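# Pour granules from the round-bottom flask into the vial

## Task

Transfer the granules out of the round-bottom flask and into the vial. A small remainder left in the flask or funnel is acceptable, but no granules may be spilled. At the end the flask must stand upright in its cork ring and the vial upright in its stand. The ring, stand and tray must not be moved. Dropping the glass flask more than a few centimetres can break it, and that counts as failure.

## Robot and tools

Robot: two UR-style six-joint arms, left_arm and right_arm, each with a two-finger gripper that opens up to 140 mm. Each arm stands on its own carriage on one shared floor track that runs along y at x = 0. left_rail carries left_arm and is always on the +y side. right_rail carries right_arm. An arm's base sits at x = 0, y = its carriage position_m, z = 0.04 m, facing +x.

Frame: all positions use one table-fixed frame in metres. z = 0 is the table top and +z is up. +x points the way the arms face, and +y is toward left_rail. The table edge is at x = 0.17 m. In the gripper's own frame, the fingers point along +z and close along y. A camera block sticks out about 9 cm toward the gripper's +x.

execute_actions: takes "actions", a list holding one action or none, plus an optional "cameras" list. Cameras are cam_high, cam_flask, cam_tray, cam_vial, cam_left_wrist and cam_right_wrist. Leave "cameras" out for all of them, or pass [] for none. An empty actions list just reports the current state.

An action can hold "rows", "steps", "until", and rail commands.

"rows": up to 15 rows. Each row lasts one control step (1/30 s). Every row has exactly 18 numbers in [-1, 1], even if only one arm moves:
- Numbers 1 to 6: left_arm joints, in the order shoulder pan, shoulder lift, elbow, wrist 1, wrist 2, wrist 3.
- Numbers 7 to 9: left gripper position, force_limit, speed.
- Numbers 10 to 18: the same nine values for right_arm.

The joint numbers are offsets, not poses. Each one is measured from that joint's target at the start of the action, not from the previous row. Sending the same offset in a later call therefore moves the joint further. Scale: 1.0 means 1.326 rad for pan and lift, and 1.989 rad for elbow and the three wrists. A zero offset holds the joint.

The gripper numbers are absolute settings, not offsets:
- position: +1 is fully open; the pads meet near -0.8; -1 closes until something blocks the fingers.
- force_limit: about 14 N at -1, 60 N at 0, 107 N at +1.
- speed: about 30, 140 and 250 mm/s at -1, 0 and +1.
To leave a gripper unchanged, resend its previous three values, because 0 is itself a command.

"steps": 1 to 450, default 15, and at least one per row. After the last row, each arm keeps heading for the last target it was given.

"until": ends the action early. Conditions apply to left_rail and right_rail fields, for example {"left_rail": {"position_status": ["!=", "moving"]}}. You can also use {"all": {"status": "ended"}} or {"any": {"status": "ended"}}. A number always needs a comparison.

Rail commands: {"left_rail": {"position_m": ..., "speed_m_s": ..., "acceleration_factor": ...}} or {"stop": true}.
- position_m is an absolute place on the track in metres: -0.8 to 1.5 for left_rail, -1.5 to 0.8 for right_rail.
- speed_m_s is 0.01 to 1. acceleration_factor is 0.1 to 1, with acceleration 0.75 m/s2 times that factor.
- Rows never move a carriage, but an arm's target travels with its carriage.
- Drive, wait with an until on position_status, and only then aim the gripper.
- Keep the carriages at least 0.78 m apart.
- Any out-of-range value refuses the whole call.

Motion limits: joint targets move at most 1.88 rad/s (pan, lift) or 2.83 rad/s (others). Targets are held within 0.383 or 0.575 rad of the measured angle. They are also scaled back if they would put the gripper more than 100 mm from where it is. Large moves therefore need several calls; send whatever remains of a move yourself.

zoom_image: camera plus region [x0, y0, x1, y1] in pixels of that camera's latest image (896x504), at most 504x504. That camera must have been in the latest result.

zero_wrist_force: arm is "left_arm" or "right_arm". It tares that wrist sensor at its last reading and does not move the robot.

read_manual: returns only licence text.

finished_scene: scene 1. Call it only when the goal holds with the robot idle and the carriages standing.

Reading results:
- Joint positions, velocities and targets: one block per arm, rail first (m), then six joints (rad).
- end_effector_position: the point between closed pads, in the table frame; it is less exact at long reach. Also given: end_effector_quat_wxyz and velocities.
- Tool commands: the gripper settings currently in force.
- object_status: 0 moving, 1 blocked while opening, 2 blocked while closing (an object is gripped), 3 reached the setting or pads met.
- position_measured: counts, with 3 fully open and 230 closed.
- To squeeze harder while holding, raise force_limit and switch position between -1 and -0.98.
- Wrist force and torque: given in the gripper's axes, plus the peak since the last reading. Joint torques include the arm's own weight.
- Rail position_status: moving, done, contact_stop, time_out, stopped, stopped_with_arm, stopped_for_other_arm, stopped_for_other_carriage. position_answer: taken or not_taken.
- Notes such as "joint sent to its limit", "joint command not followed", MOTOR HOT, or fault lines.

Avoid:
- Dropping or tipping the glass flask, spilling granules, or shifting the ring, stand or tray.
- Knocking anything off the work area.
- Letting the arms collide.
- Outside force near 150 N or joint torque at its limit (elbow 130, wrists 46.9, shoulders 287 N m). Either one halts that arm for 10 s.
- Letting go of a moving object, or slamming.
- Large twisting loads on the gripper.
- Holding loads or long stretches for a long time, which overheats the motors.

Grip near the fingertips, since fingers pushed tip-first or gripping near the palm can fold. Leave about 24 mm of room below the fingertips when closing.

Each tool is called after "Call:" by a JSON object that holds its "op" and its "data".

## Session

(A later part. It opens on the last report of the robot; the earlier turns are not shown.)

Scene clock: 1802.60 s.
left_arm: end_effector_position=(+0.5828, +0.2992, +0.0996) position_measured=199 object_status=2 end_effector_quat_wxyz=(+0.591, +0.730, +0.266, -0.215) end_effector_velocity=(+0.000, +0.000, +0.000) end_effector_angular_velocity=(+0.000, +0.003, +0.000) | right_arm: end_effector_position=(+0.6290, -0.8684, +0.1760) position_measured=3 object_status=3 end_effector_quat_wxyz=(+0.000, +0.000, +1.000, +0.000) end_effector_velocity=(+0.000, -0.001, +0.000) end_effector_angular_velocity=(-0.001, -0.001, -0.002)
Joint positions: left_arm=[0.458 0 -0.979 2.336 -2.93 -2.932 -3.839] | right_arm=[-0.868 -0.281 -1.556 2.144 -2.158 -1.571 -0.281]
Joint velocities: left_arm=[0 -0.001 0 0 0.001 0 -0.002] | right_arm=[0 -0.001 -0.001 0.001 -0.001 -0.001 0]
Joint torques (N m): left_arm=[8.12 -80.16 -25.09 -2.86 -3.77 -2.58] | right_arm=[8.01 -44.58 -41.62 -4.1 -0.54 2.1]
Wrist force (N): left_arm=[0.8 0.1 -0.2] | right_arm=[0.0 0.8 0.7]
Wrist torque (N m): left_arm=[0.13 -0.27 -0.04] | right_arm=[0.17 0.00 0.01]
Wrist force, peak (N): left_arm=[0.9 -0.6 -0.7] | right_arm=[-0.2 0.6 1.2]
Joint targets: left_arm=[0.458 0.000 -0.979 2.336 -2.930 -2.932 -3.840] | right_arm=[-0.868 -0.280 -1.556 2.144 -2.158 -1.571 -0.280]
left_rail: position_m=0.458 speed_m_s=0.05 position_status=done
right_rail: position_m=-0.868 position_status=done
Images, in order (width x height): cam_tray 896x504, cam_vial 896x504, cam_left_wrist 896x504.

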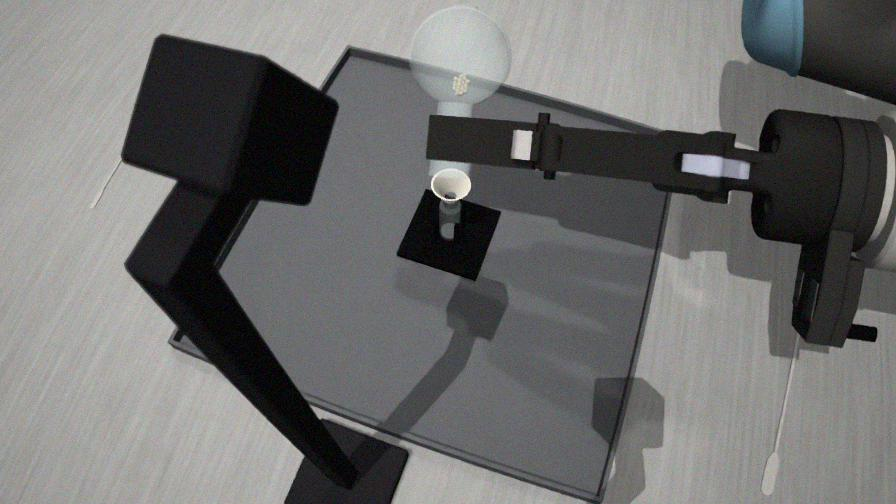

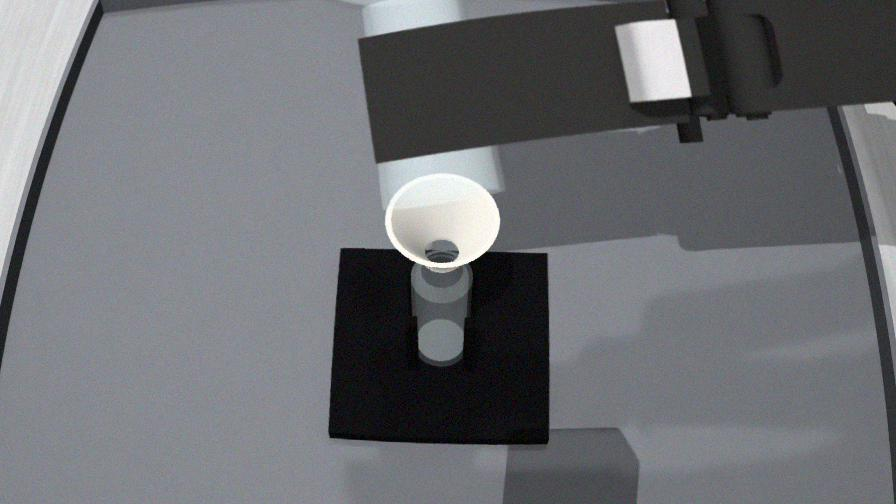

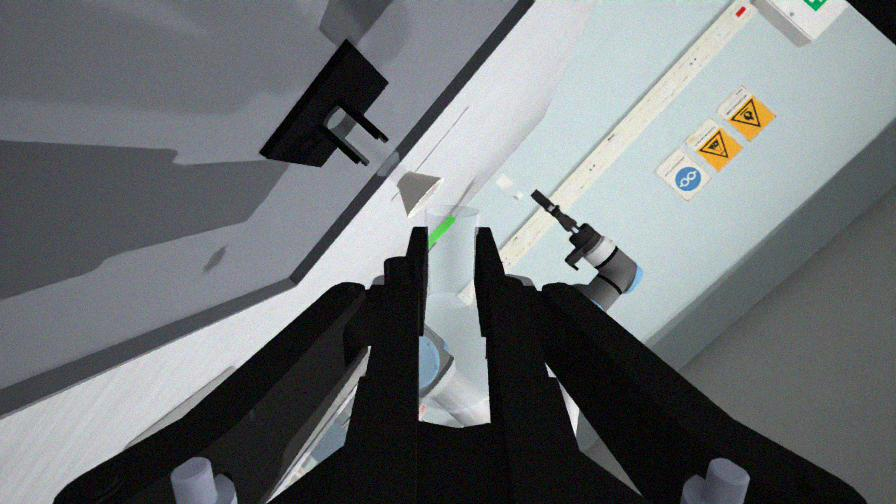

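Call:
{"op": "execute_actions", "data": {"actions": [{"rows":[[0,-0.000028,-0.000045,0.000064,0,-0.001229,-1,0,-1,0,0,0,0,0,0,1,1,1],[0,-0.000103,-0.000169,0.000237,0,-0.004563,-1,0,-1,0,0,0,0,0,0,1,1,1],[0,-0.000213,-0.000351,0.000493,0,-0.009477,-1,0,-1,0,0,0,0,0,0,1,1,1],[0,-0.000347,-0.000572,0.000804,0,-0.015444,-1,0,-1,0,0,0,0,0,0,1,1,1],[0,-0.000494,-0.000812,0.001142,0,-0.021938,-1,0,-1,0,0,0,0,0,0,1,1,1],[0,-0.00064,-0.001052,0.001479,0,-0.028431,-1,0,-1,0,0,0,0,0,0,1,1,1],[0,-0.000774,-0.001273,0.00179,0,-0.034398,-1,0,-1,0,0,0,0,0,0,1,1,1],[0,-0.000884,-0.001455,0.002046,0,-0.039312,-1,0,-1,0,0,0,0,0,0,1,1,1],[0,-0.000959,-0.001579,0.002219,0,-0.042647,-1,0,-1,0,0,0,0,0,0,1,1,1],[0,-0.000987,-0.001624,0.002283,0,-0.043875,-1,0,-1,0,0,0,0,0,0,1,1,1]],"steps":15}], "cameras": ["cam_tray", "cam_vial", "cam_left_wrist"]}}

Call:
{"op": "zoom_image", "data": {"camera": "cam_left_wrist", "region": [340, 130, 508, 242]}}

Call:
{"op": "zoom_image", "data": {"camera": "cam_vial", "region": [350, 100, 540, 290]}}

Call:
{"op": "zoom_image", "data": {"camera": "cam_tray", "region": [380, 0, 560, 210]}}

Scene clock: 1824.53 s.
left_arm: end_effector_position=(+0.5847, +0.2992, +0.1006) position_measured=199 object_status=2 end_effector_quat_wxyz=(+0.582, +0.718, +0.297, -0.240) end_effector_velocity=(+0.000, +0.000, +0.000) end_effector_angular_velocity=(+0.000, +0.005, +0.001) | right_arm: end_effector_position=(+0.6290, -0.8684, +0.1760) position_measured=3 object_status=3 end_effector_quat_wxyz=(+0.000, +0.000, +1.000, +0.000) end_effector_velocity=(+0.001, -0.001, +0.000) end_effector_angular_velocity=(+0.000, -0.001, -0.001)
Joint positions: left_arm=[0.458 0 -0.98 2.333 -2.925 -2.932 -3.927] | right_arm=[-0.868 -0.281 -1.556 2.144 -2.158 -1.571 -0.28]
Joint velocities: left_arm=[0 0 0 0.001 0.001 0 -0.004] | right_arm=[0 -0.001 0 0 -0.001 0 0]
Joint torques (N m): left_arm=[6.87 -80.42 -25.17 -2.93 -3.6 -2.76] | right_arm=[7.55 -45.56 -39.94 -4.38 -0.39 2.5]
Wrist force (N): left_arm=[0.6 -0.2 -0.2] | right_arm=[-0.2 0.3 0.6]
Wrist torque (N m): left_arm=[0.04 -0.23 -0.03] | right_arm=[0.07 0.03 0.01]
Wrist force, peak (N): left_arm=[1.2 0.1 -0.6] | right_arm=[-0.1 0.3 1.1]
Joint targets: left_arm=[0.458 0.000 -0.980 2.333 -2.925 -2.932 -3.927] | right_arm=[-0.868 -0.280 -1.556 2.144 -2.158 -1.571 -0.280]
left_rail: position_m=0.458 speed_m_s=0.05 position_status=done
right_rail: position_m=-0.868 position_status=done
Images, in order (width x height): cam_tray 896x504, cam_vial 896x504, cam_left_wrist 896x504.

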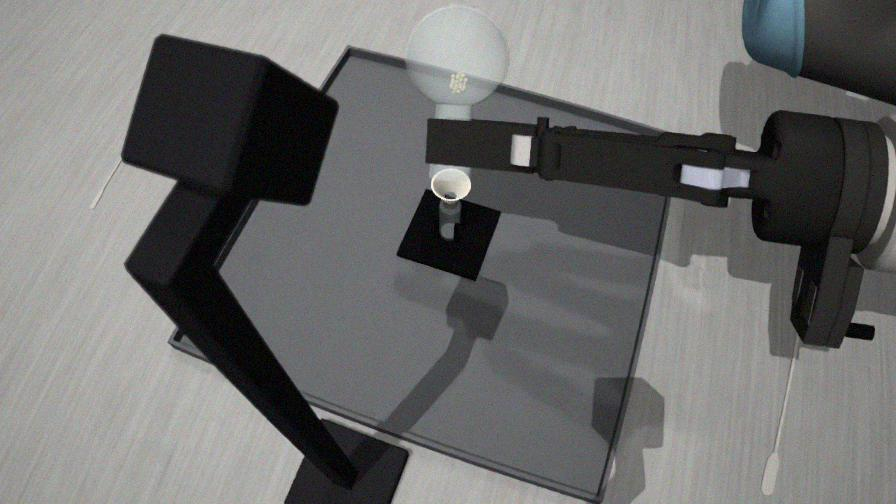

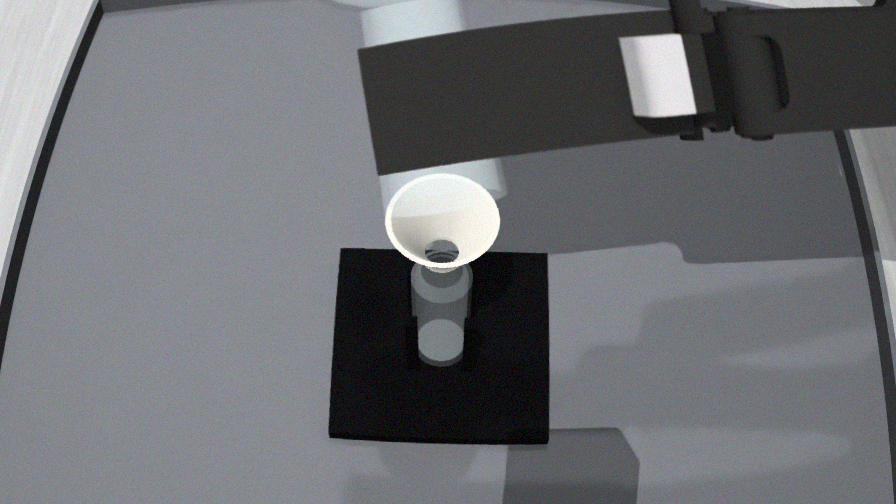

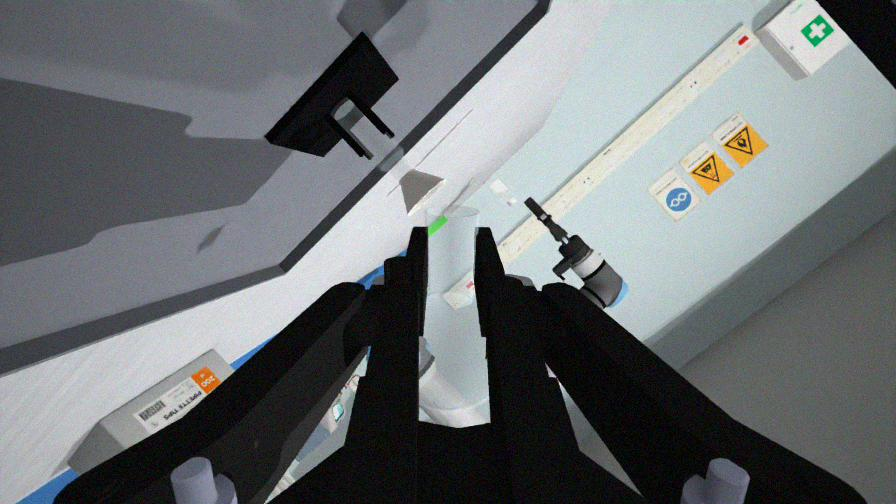

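Scaled by 3.000 from the camera's 896x504 image, which has a finer 1280x720 frame.

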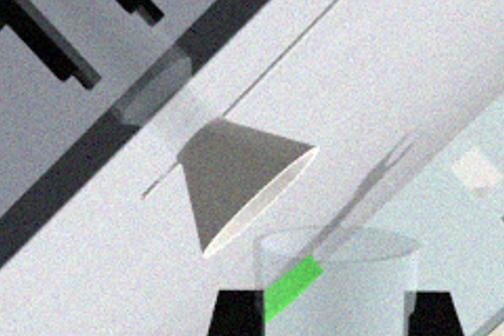

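Scaled by 2.653 from the camera's 896x504 image, which has a finer 1280x720 frame.

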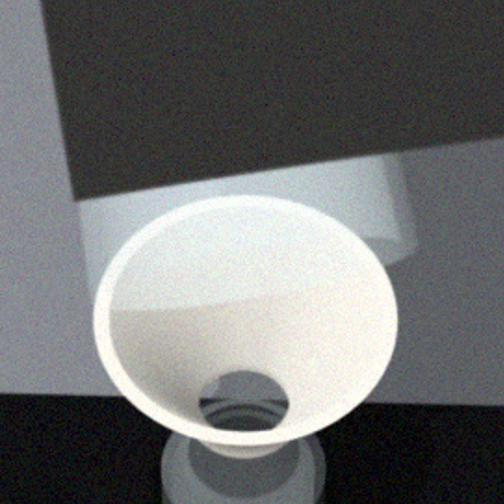

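Scaled by 2.400 from the camera's 896x504 image, which has a finer 1280x720 frame.

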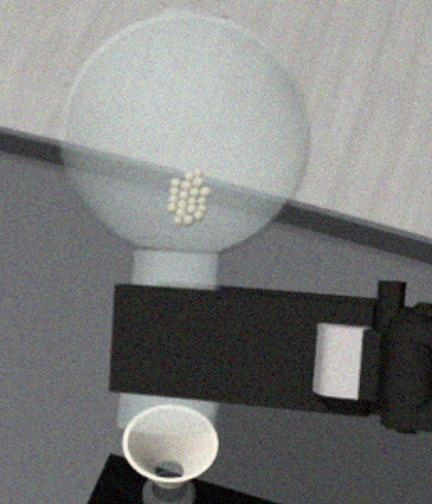

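Call:
{"op": "execute_actions", "data": {"actions": [{"rows":[[0,-0.000017,-0.000049,0.00006,0,-0.001228,-1,0,-1,0,0,0,0,0,0,1,1,1],[0,-0.000063,-0.000181,0.000223,0,-0.004563,-1,0,-1,0,0,0,0,0,0,1,1,1],[0,-0.00013,-0.000376,0.000462,0,-0.009477,-1,0,-1,0,0,0,0,0,0,1,1,1],[0,-0.000212,-0.000612,0.000754,0,-0.015444,-1,0,-1,0,0,0,0,0,0,1,1,1],[0,-0.000301,-0.00087,0.001071,0,-0.021937,-1,0,-1,0,0,0,0,0,0,1,1,1],[0,-0.000389,-0.001128,0.001387,0,-0.02843,-1,0,-1,0,0,0,0,0,0,1,1,1],[0,-0.000471,-0.001364,0.001679,0,-0.034397,-1,0,-1,0,0,0,0,0,0,1,1,1],[0,-0.000538,-0.001559,0.001918,0,-0.039311,-1,0,-1,0,0,0,0,0,0,1,1,1],[0,-0.000584,-0.001691,0.002081,0,-0.042646,-1,0,-1,0,0,0,0,0,0,1,1,1],[0,-0.000601,-0.00174,0.002141,0,-0.043874,-1,0,-1,0,0,0,0,0,0,1,1,1]],"steps":15}], "cameras": ["cam_tray", "cam_vial", "cam_left_wrist"]}}

Call:
{"op": "zoom_image", "data": {"camera": "cam_left_wrist", "region": [340, 130, 508, 242]}}

Call:
{"op": "zoom_image", "data": {"camera": "cam_vial", "region": [350, 100, 540, 290]}}

Call:
{"op": "zoom_image", "data": {"camera": "cam_tray", "region": [380, 0, 560, 210]}}

Scene clock: 1846.50 s.
left_arm: end_effector_position=(+0.5866, +0.2992, +0.1014) position_measured=199 object_status=2 end_effector_quat_wxyz=(+0.571, +0.705, +0.328, -0.265) end_effector_velocity=(+0.000, +0.000, +0.000) end_effector_angular_velocity=(-0.001, +0.002, +0.000) | right_arm: end_effector_position=(+0.6290, -0.8684, +0.1760) position_measured=3 object_status=3 end_effector_quat_wxyz=(+0.000, +0.000, +1.000, +0.000) end_effector_velocity=(+0.000, +0.001, +0.000) end_effector_angular_velocity=(+0.000, +0.001, +0.001)
Joint positions: left_arm=[0.458 0 -0.981 2.33 -2.921 -2.932 -4.014] | right_arm=[-0.868 -0.281 -1.556 2.144 -2.158 -1.571 -0.281]
Joint velocities: left_arm=[0 -0.001 0 0 0 -0.001 -0.002] | right_arm=[0 0.001 0 0 0.001 0 0]
Joint torques (N m): left_arm=[5.35 -81.1 -24.89 -2.86 -3.61 -2.04] | right_arm=[7.56 -44.45 -40.59 -4.46 0.02 1.96]
Wrist force (N): left_arm=[0.6 -0.2 -0.3] | right_arm=[-0.1 0.6 0.7]
Wrist torque (N m): left_arm=[0.03 -0.24 -0.01] | right_arm=[0.12 0.01 0.00]
Wrist force, peak (N): left_arm=[0.9 -0.1 -0.8] | right_arm=[-0.1 0.5 1.1]
Joint targets: left_arm=[0.458 0.000 -0.981 2.330 -2.921 -2.932 -4.014] | right_arm=[-0.868 -0.280 -1.556 2.144 -2.158 -1.571 -0.280]
left_rail: position_m=0.458 speed_m_s=0.05 position_status=done
right_rail: position_m=-0.868 position_status=done
Images, in order (width x height): cam_tray 896x504, cam_vial 896x504, cam_left_wrist 896x504.

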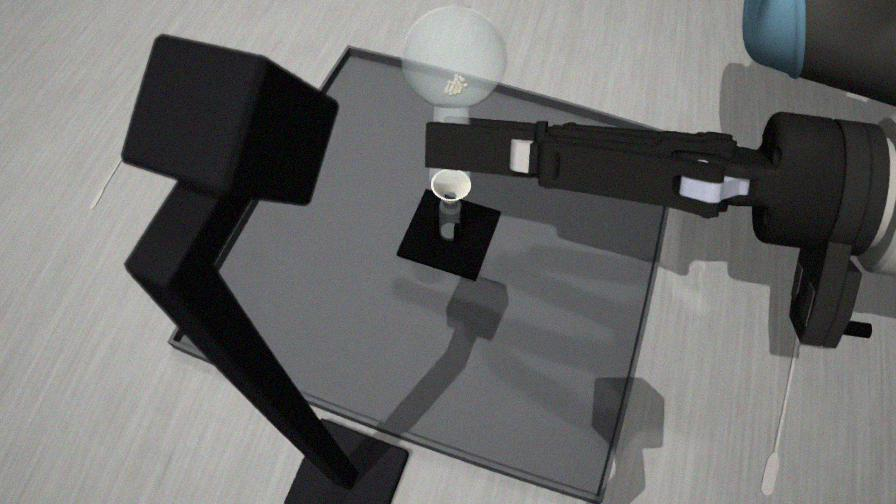

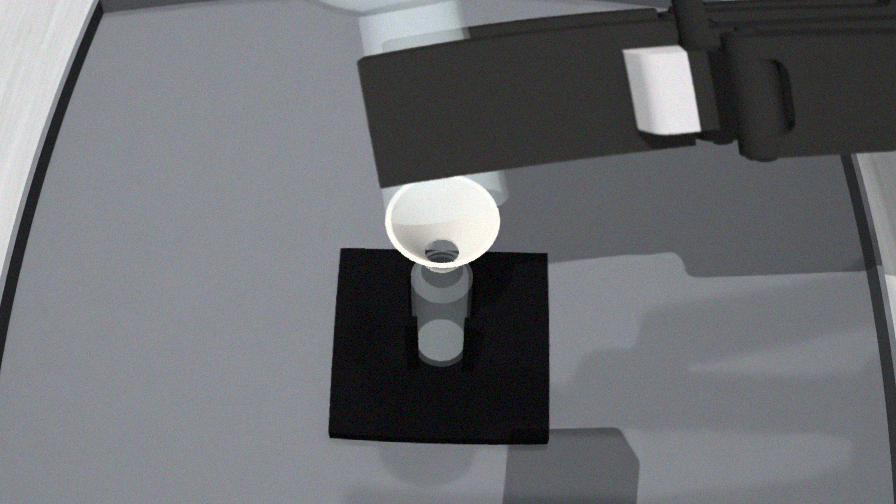

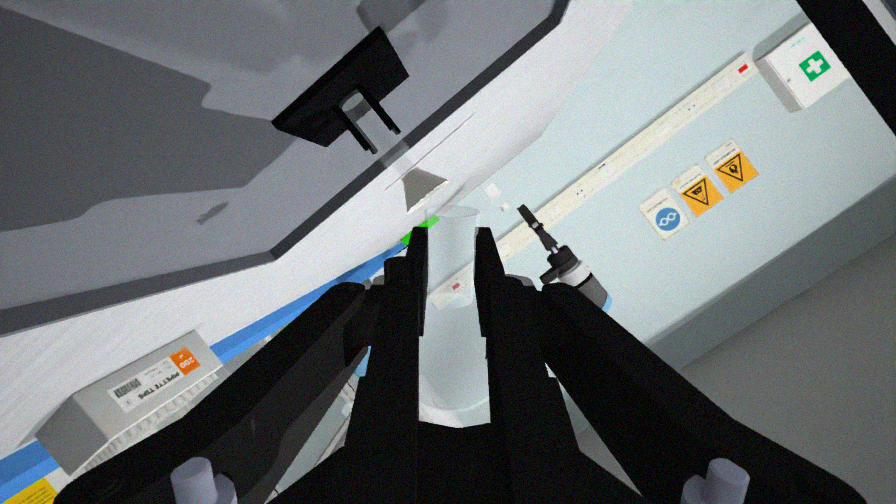

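Scaled by 3.000 from the camera's 896x504 image, which has a finer 1280x720 frame.

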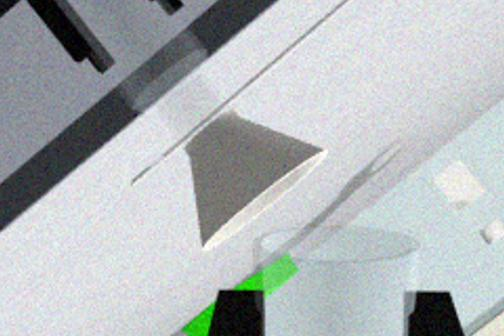

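Scaled by 2.653 from the camera's 896x504 image, which has a finer 1280x720 frame.

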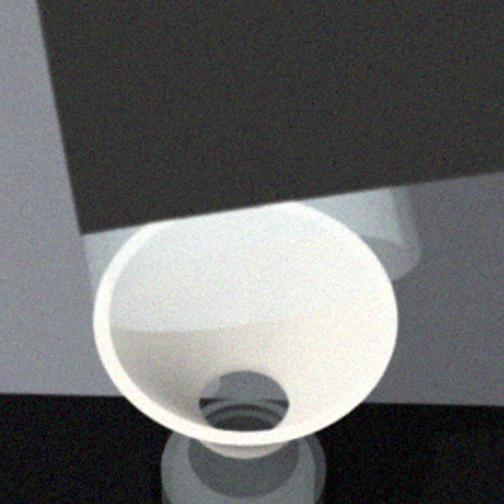

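Scaled by 2.400 from the camera's 896x504 image, which has a finer 1280x720 frame.

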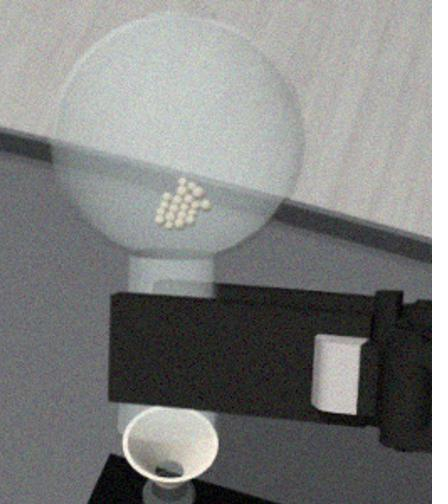

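Call:
{"op": "execute_actions", "data": {"actions": [{"rows":[[0,-0.000003,-0.000018,0.00002,0,-0.000483,-1,0,-1,0,0,0,0,0,0,1,1,1],[0,-0.000013,-0.00007,0.000079,0,-0.001887,-1,0,-1,0,0,0,0,0,0,1,1,1],[0,-0.000029,-0.000155,0.000175,0,-0.004168,-1,0,-1,0,0,0,0,0,0,1,1,1],[0,-0.000051,-0.000269,0.000303,0,-0.007239,-1,0,-1,0,0,0,0,0,0,1,1,1],[0,-0.000077,-0.000408,0.000459,0,-0.010969,-1,0,-1,0,0,0,0,0,0,1,1,1],[0,-0.000106,-0.000563,0.000634,0,-0.015137,-1,0,-1,0,0,0,0,0,0,1,1,1],[0,-0.000138,-0.000732,0.000823,0,-0.019656,-1,0,-1,0,0,0,0,0,0,1,1,1],[0,-0.000169,-0.000901,0.001014,0,-0.024219,-1,0,-1,0,0,0,0,0,0,1,1,1],[0,-0.000201,-0.00107,0.001203,0,-0.028738,-1,0,-1,0,0,0,0,0,0,1,1,1],[0,-0.00023,-0.001225,0.001378,0,-0.032906,-1,0,-1,0,0,0,0,0,0,1,1,1],[0,-0.000256,-0.001364,0.001534,0,-0.036636,-1,0,-1,0,0,0,0,0,0,1,1,1],[0,-0.000278,-0.001478,0.001662,0,-0.039707,-1,0,-1,0,0,0,0,0,0,1,1,1],[0,-0.000294,-0.001563,0.001758,0,-0.041988,-1,0,-1,0,0,0,0,0,0,1,1,1],[0,-0.000304,-0.001615,0.001817,0,-0.043392,-1,0,-1,0,0,0,0,0,0,1,1,1],[0,-0.000307,-0.001633,0.001837,0,-0.043875,-1,0,-1,0,0,0,0,0,0,1,1,1]],"steps":24}], "cameras": ["cam_tray", "cam_vial", "cam_left_wrist"]}}

Call:
{"op": "zoom_image", "data": {"camera": "cam_left_wrist", "region": [340, 130, 508, 242]}}

Call:
{"op": "zoom_image", "data": {"camera": "cam_vial", "region": [350, 100, 540, 290]}}

Call:
{"op": "zoom_image", "data": {"camera": "cam_tray", "region": [380, 0, 560, 210]}}

Scene clock: 1867.80 s.
left_arm: end_effector_position=(+0.5885, +0.2992, +0.1020) position_measured=199 object_status=2 end_effector_quat_wxyz=(+0.558, +0.690, +0.359, -0.290) end_effector_velocity=(+0.000, +0.000, +0.000) end_effector_angular_velocity=(+0.000, +0.001, +0.000) | right_arm: end_effector_position=(+0.6290, -0.8684, +0.1760) position_measured=3 object_status=3 end_effector_quat_wxyz=(+0.000, +0.000, +1.000, +0.000) end_effector_velocity=(+0.000, +0.000, +0.000) end_effector_angular_velocity=(+0.002, +0.000, +0.000)
Joint positions: left_arm=[0.458 0 -0.981 2.326 -2.917 -2.932 -4.101] | right_arm=[-0.868 -0.281 -1.556 2.144 -2.158 -1.571 -0.281]
Joint velocities: left_arm=[0 0 0 0 0 0 -0.001] | right_arm=[0 -0.001 0.001 0 0 0.002 0]
Joint torques (N m): left_arm=[5.44 -80.79 -25.06 -3.16 -3.54 -1.38] | right_arm=[6.17 -46.57 -41.53 -4.36 -0.57 2.13]
Wrist force (N): left_arm=[0.7 -0.2 -0.1] | right_arm=[0.1 0.5 0.7]
Wrist torque (N m): left_arm=[0.02 -0.28 -0.03] | right_arm=[0.10 -0.04 0.00]
Wrist force, peak (N): left_arm=[1.2 0.1 -0.3] | right_arm=[-0.4 0.7 1.0]
Joint targets: left_arm=[0.458 0.000 -0.981 2.326 -2.917 -2.932 -4.101] | right_arm=[-0.868 -0.280 -1.556 2.144 -2.158 -1.571 -0.280]
left_rail: position_m=0.458 speed_m_s=0.05 position_status=done
right_rail: position_m=-0.868 position_status=done
Images, in order (width x height): cam_tray 896x504, cam_vial 896x504, cam_left_wrist 896x504.

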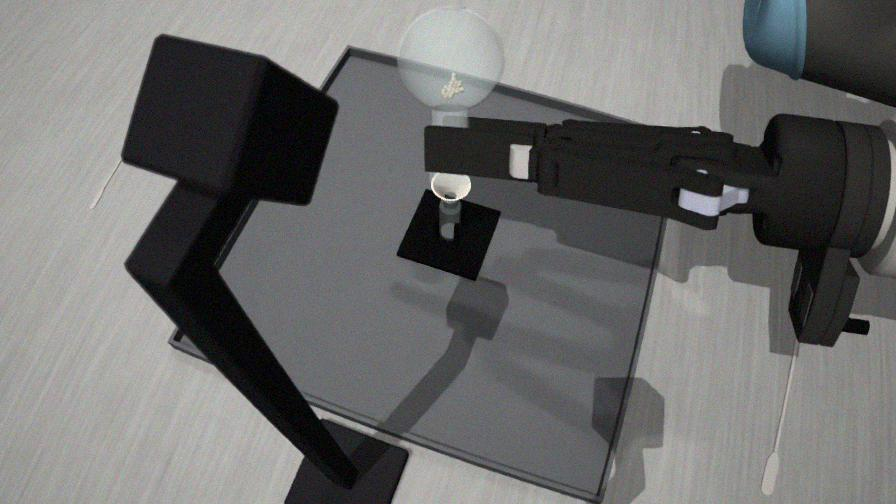

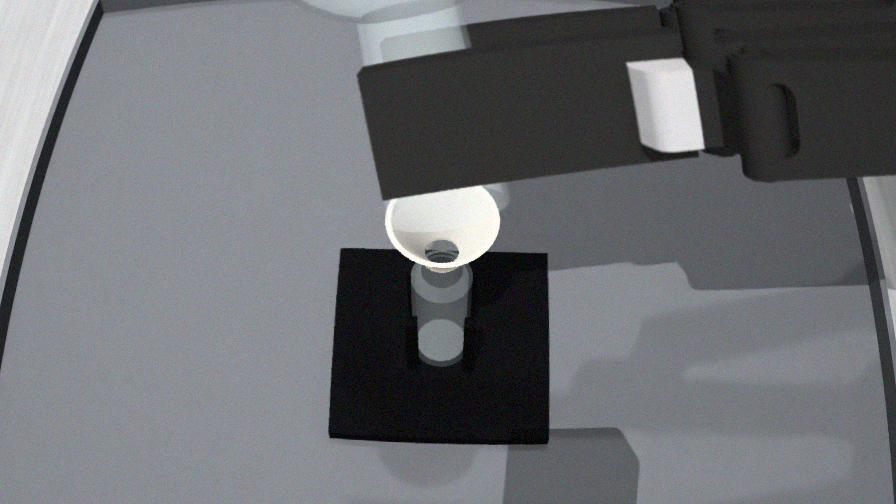

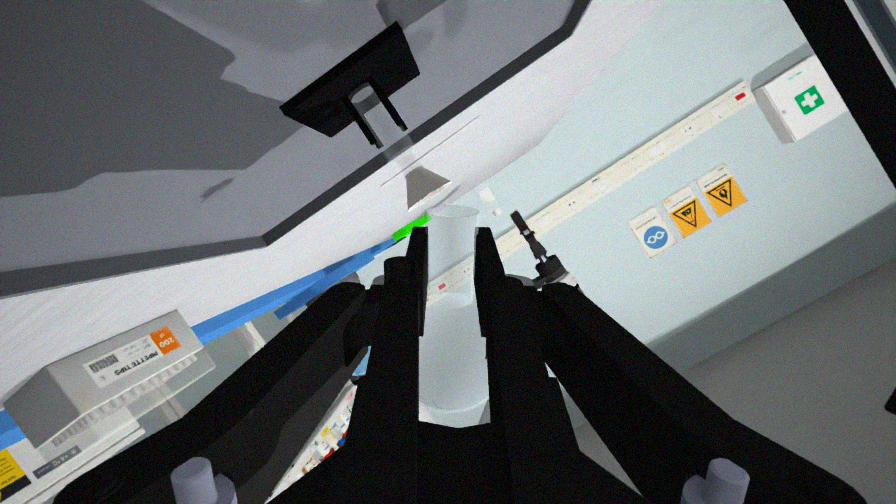

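Scaled by 3.000 from the camera's 896x504 image, which has a finer 1280x720 frame.

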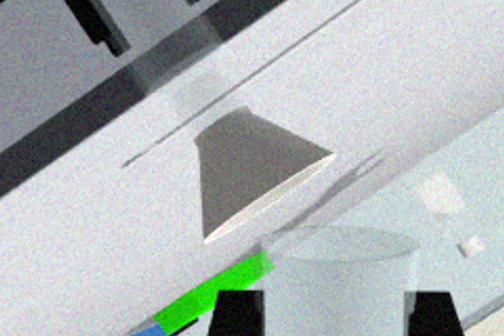

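Scaled by 2.653 from the camera's 896x504 image, which has a finer 1280x720 frame.

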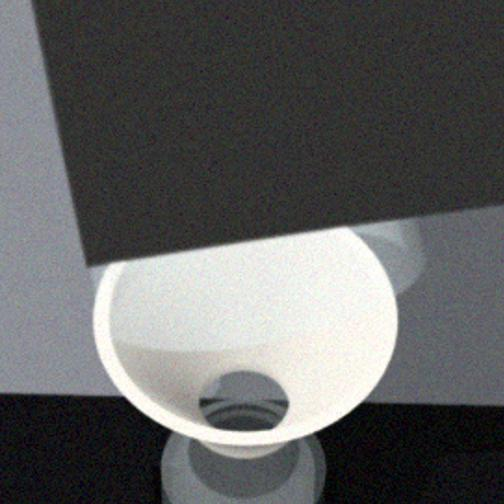

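Scaled by 2.400 from the camera's 896x504 image, which has a finer 1280x720 frame.

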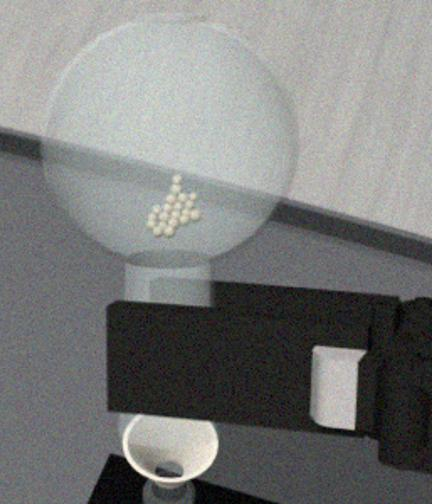

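Call:
{"op": "execute_actions", "data": {"actions": [{"rows":[[0,0,-0.000018,0.000018,0,-0.000483,-1,0,-1,0,0,0,0,0,0,1,1,1],[0,0.000001,-0.000072,0.000071,0,-0.001887,-1,0,-1,0,0,0,0,0,0,1,1,1],[0,0.000003,-0.000159,0.000157,0,-0.004168,-1,0,-1,0,0,0,0,0,0,1,1,1],[0,0.000004,-0.000276,0.000273,0,-0.007239,-1,0,-1,0,0,0,0,0,0,1,1,1],[0,0.000007,-0.000418,0.000413,0,-0.010969,-1,0,-1,0,0,0,0,0,0,1,1,1],[0,0.000009,-0.000577,0.00057,0,-0.015137,-1,0,-1,0,0,0,0,0,0,1,1,1],[0,0.000012,-0.000749,0.000741,0,-0.019656,-1,0,-1,0,0,0,0,0,0,1,1,1],[0,0.000015,-0.000923,0.000912,0,-0.024218,-1,0,-1,0,0,0,0,0,0,1,1,1],[0,0.000018,-0.001095,0.001083,0,-0.028737,-1,0,-1,0,0,0,0,0,0,1,1,1],[0,0.00002,-0.001254,0.00124,0,-0.032906,-1,0,-1,0,0,0,0,0,0,1,1,1],[0,0.000023,-0.001396,0.00138,0,-0.036635,-1,0,-1,0,0,0,0,0,0,1,1,1],[0,0.000024,-0.001513,0.001496,0,-0.039706,-1,0,-1,0,0,0,0,0,0,1,1,1],[0,0.000026,-0.0016,0.001582,0,-0.041987,-1,0,-1,0,0,0,0,0,0,1,1,1],[0,0.000027,-0.001654,0.001635,0,-0.043391,-1,0,-1,0,0,0,0,0,0,1,1,1],[0,0.000027,-0.001672,0.001653,0,-0.043874,-1,0,-1,0,0,0,0,0,0,1,1,1]],"steps":24}], "cameras": ["cam_tray", "cam_vial", "cam_left_wrist"]}}

Call:
{"op": "zoom_image", "data": {"camera": "cam_left_wrist", "region": [340, 130, 508, 242]}}

Call:
{"op": "zoom_image", "data": {"camera": "cam_vial", "region": [350, 100, 540, 290]}}

Call:
{"op": "zoom_image", "data": {"camera": "cam_tray", "region": [380, 0, 560, 210]}}

Scene clock: 1908.53 s.
left_arm: end_effector_position=(+0.5903, +0.2992, +0.1024) position_measured=199 object_status=2 end_effector_quat_wxyz=(+0.545, +0.673, +0.388, -0.314) end_effector_velocity=(+0.000, +0.000, +0.000) end_effector_angular_velocity=(+0.000, +0.001, +0.000) | right_arm: end_effector_position=(+0.6290, -0.8684, +0.1760) position_measured=3 object_status=3 end_effector_quat_wxyz=(+0.000, +0.000, +1.000, +0.000) end_effector_velocity=(+0.000, +0.001, +0.000) end_effector_angular_velocity=(+0.000, +0.000, +0.001)
Joint positions: left_arm=[0.458 0 -0.981 2.323 -2.914 -2.932 -4.188] | right_arm=[-0.868 -0.281 -1.556 2.144 -2.158 -1.571 -0.28]
Joint velocities: left_arm=[0 0 0 0 0 0 -0.002] | right_arm=[0 0.001 -0.001 0.001 0 0 0]
Joint torques (N m): left_arm=[3.92 -66.44 -25.99 -2.98 -3.33 -2.39] | right_arm=[5.65 -46.91 -42.54 -5.09 -0.15 1.69]
Wrist force (N): left_arm=[0.8 0.1 -0.2] | right_arm=[-0.1 0.3 0.7]
Wrist torque (N m): left_arm=[0.08 -0.31 -0.02] | right_arm=[0.06 0.00 0.00]
Wrist force, peak (N): left_arm=[1.1 0.2 -0.9] | right_arm=[-0.2 0.8 1.0]
Joint targets: left_arm=[0.458 0.000 -0.981 2.323 -2.914 -2.932 -4.189] | right_arm=[-0.868 -0.280 -1.556 2.144 -2.158 -1.571 -0.280]
left_rail: position_m=0.458 speed_m_s=0.05 position_status=done
right_rail: position_m=-0.868 position_status=done
Images, in order (width x height): cam_tray 896x504, cam_vial 896x504, cam_left_wrist 896x504.

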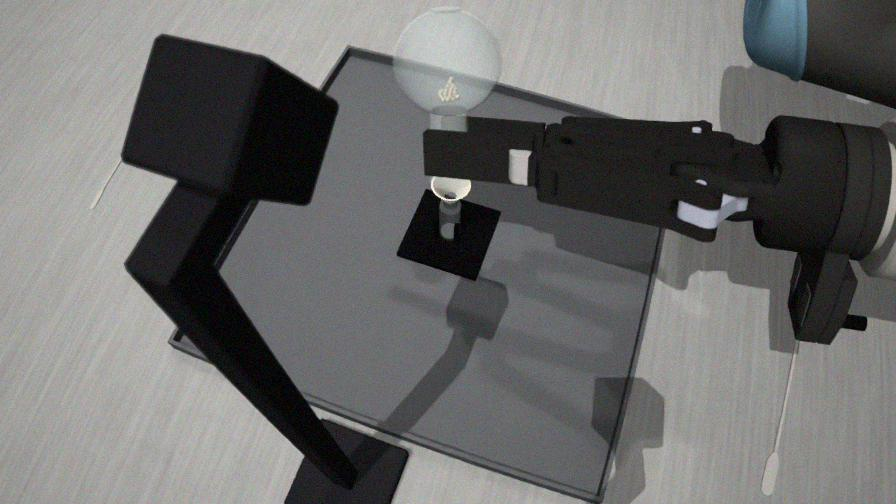

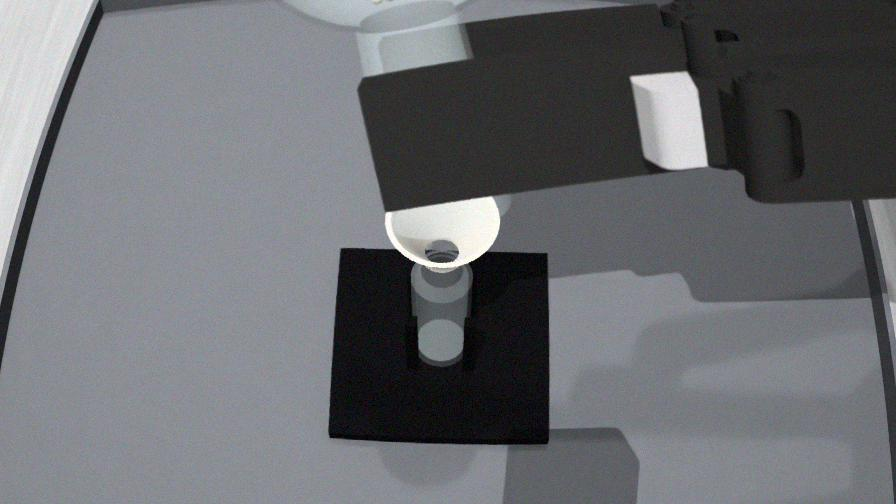

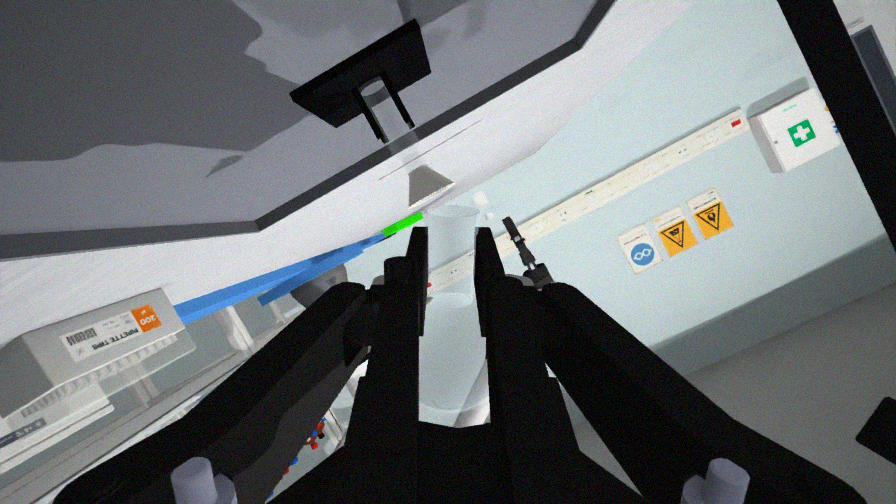

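Scaled by 3.000 from the camera's 896x504 image, which has a finer 1280x720 frame.

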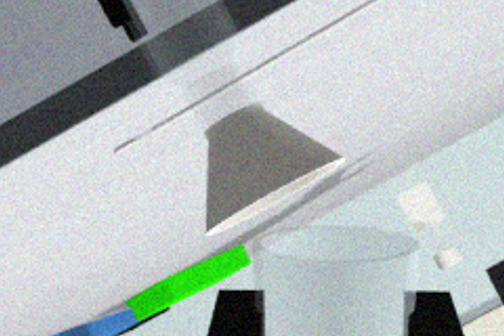

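Scaled by 2.653 from the camera's 896x504 image, which has a finer 1280x720 frame.

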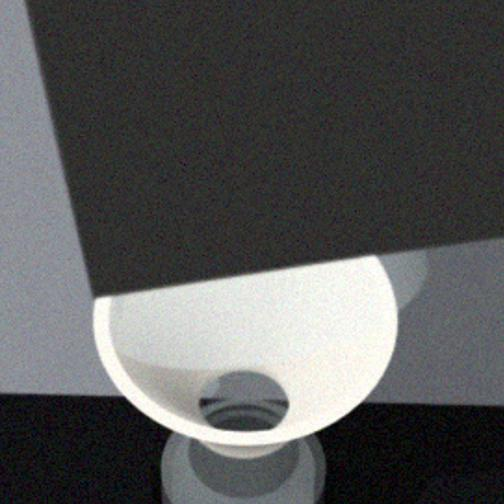

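Scaled by 2.400 from the camera's 896x504 image, which has a finer 1280x720 frame.

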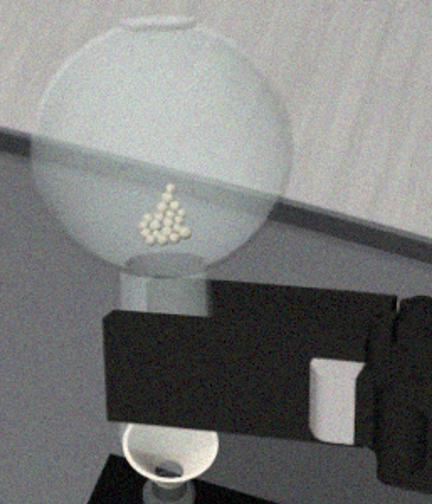

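Call:
{"op": "execute_actions", "data": {"actions": [{"rows":[[0,0.000007,-0.00001,0.000005,0,-0.000483,-1,0,-1,0,0,0,0,0,0,1,1,1],[0,0.000029,-0.000039,0.000019,0,-0.001887,-1,0,-1,0,0,0,0,0,0,1,1,1],[0,0.000064,-0.000085,0.000042,0,-0.004168,-1,0,-1,0,0,0,0,0,0,1,1,1],[0,0.000111,-0.000148,0.000074,0,-0.007239,-1,0,-1,0,0,0,0,0,0,1,1,1],[0,0.000169,-0.000224,0.000112,0,-0.010969,-1,0,-1,0,0,0,0,0,0,1,1,1],[0,0.000233,-0.000309,0.000154,0,-0.015137,-1,0,-1,0,0,0,0,0,0,1,1,1],[0,0.000302,-0.000401,0.0002,0,-0.019656,-1,0,-1,0,0,0,0,0,0,1,1,1],[0,0.000373,-0.000495,0.000247,0,-0.024219,-1,0,-1,0,0,0,0,0,0,1,1,1],[0,0.000442,-0.000587,0.000293,0,-0.028738,-1,0,-1,0,0,0,0,0,0,1,1,1],[0,0.000506,-0.000672,0.000335,0,-0.032906,-1,0,-1,0,0,0,0,0,0,1,1,1],[0,0.000564,-0.000748,0.000373,0,-0.036636,-1,0,-1,0,0,0,0,0,0,1,1,1],[0,0.000611,-0.000811,0.000405,0,-0.039707,-1,0,-1,0,0,0,0,0,0,1,1,1],[0,0.000646,-0.000857,0.000428,0,-0.041988,-1,0,-1,0,0,0,0,0,0,1,1,1],[0,0.000668,-0.000886,0.000442,0,-0.043392,-1,0,-1,0,0,0,0,0,0,1,1,1],[0,0.000675,-0.000896,0.000447,0,-0.043875,-1,0,-1,0,0,0,0,0,0,1,1,1]],"steps":24}], "cameras": ["cam_tray", "cam_vial", "cam_left_wrist"]}}

Call:
{"op": "zoom_image", "data": {"camera": "cam_left_wrist", "region": [340, 130, 508, 242]}}

Call:
{"op": "zoom_image", "data": {"camera": "cam_vial", "region": [350, 160, 540, 350]}}

Call:
{"op": "zoom_image", "data": {"camera": "cam_tray", "region": [380, 0, 560, 210]}}

Scene clock: 1971.80 s.
left_arm: end_effector_position=(+0.5913, +0.2992, +0.1022) position_measured=199 object_status=2 end_effector_quat_wxyz=(+0.531, +0.656, +0.417, -0.338) end_effector_velocity=(+0.000, +0.000, -0.001) end_effector_angular_velocity=(+0.001, +0.004, +0.000) | right_arm: end_effector_position=(+0.6290, -0.8684, +0.1760) position_measured=3 object_status=3 end_effector_quat_wxyz=(+0.000, +0.000, +1.000, +0.000) end_effector_velocity=(+0.000, +0.000, -0.002) end_effector_angular_velocity=(+0.001, +0.002, -0.001)
Joint positions: left_arm=[0.458 0 -0.98 2.321 -2.913 -2.932 -4.276] | right_arm=[-0.868 -0.281 -1.556 2.144 -2.158 -1.571 -0.28]
Joint velocities: left_arm=[0 0 0 0.001 0.001 0.001 -0.002] | right_arm=[0 0 0.002 0 -0.001 0 0]
Joint torques (N m): left_arm=[2.5 -56.36 -25.07 -3.08 -3.3 -2.93] | right_arm=[4.97 -43.45 -44.69 -5.05 -0.4 1.76]
Wrist force (N): left_arm=[0.6 -0.4 0.1] | right_arm=[-0.3 0.4 0.6]
Wrist torque (N m): left_arm=[-0.05 -0.28 -0.02] | right_arm=[0.09 0.05 0.01]
Wrist force, peak (N): left_arm=[1.1 0.0 -0.8] | right_arm=[0.1 0.8 1.1]
Joint targets: left_arm=[0.458 0.000 -0.980 2.321 -2.913 -2.932 -4.276] | right_arm=[-0.868 -0.280 -1.556 2.144 -2.158 -1.571 -0.280]
left_rail: position_m=0.458 speed_m_s=0.05 position_status=done
right_rail: position_m=-0.868 position_status=done
Images, in order (width x height): cam_tray 896x504, cam_vial 896x504, cam_left_wrist 896x504.

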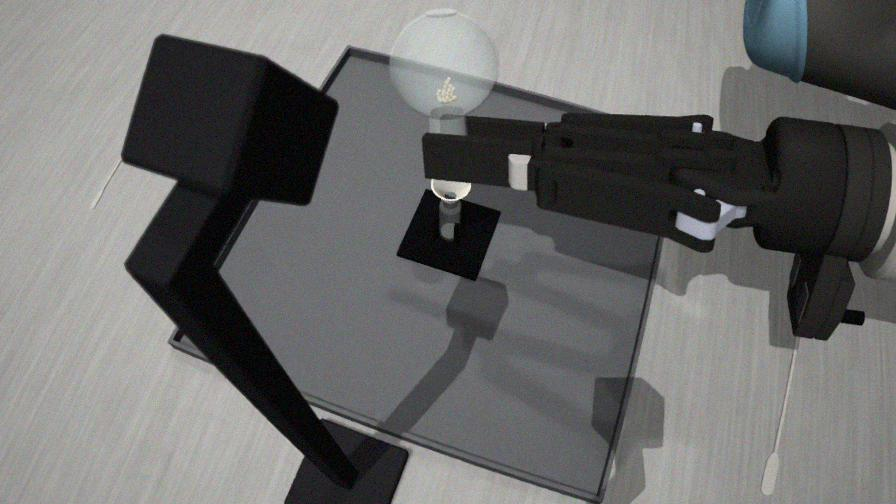

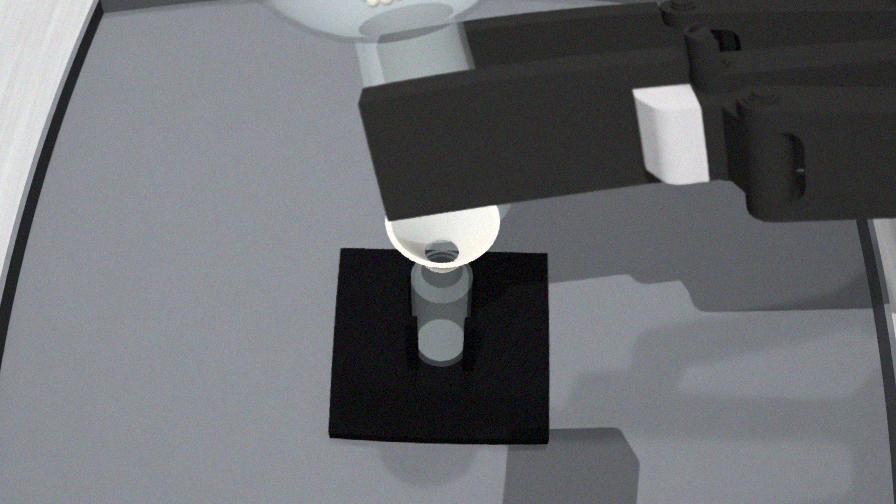

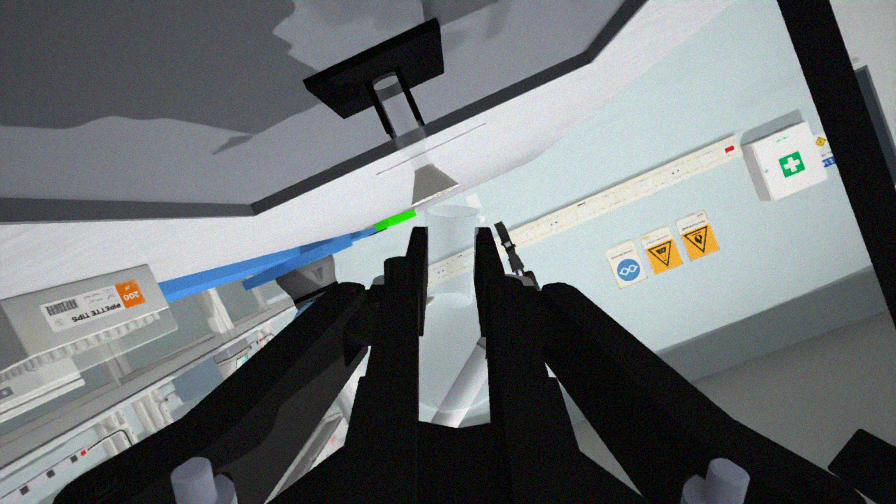

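Scaled by 3.000 from the camera's 896x504 image, which has a finer 1280x720 frame.

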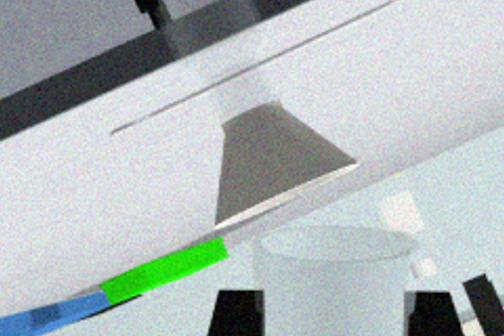

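Scaled by 2.653 from the camera's 896x504 image, which has a finer 1280x720 frame.

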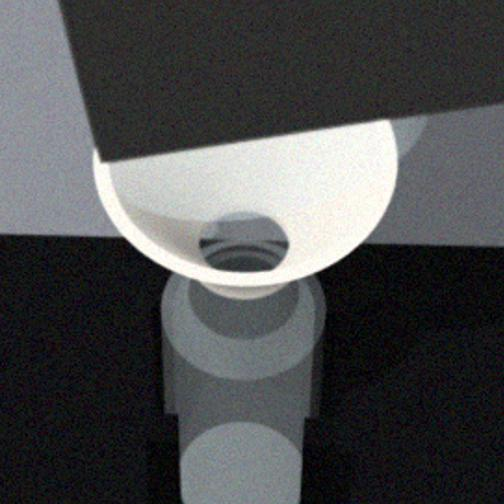

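Scaled by 2.400 from the camera's 896x504 image, which has a finer 1280x720 frame.

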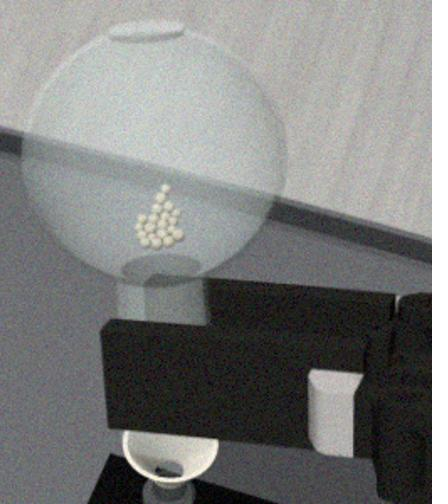

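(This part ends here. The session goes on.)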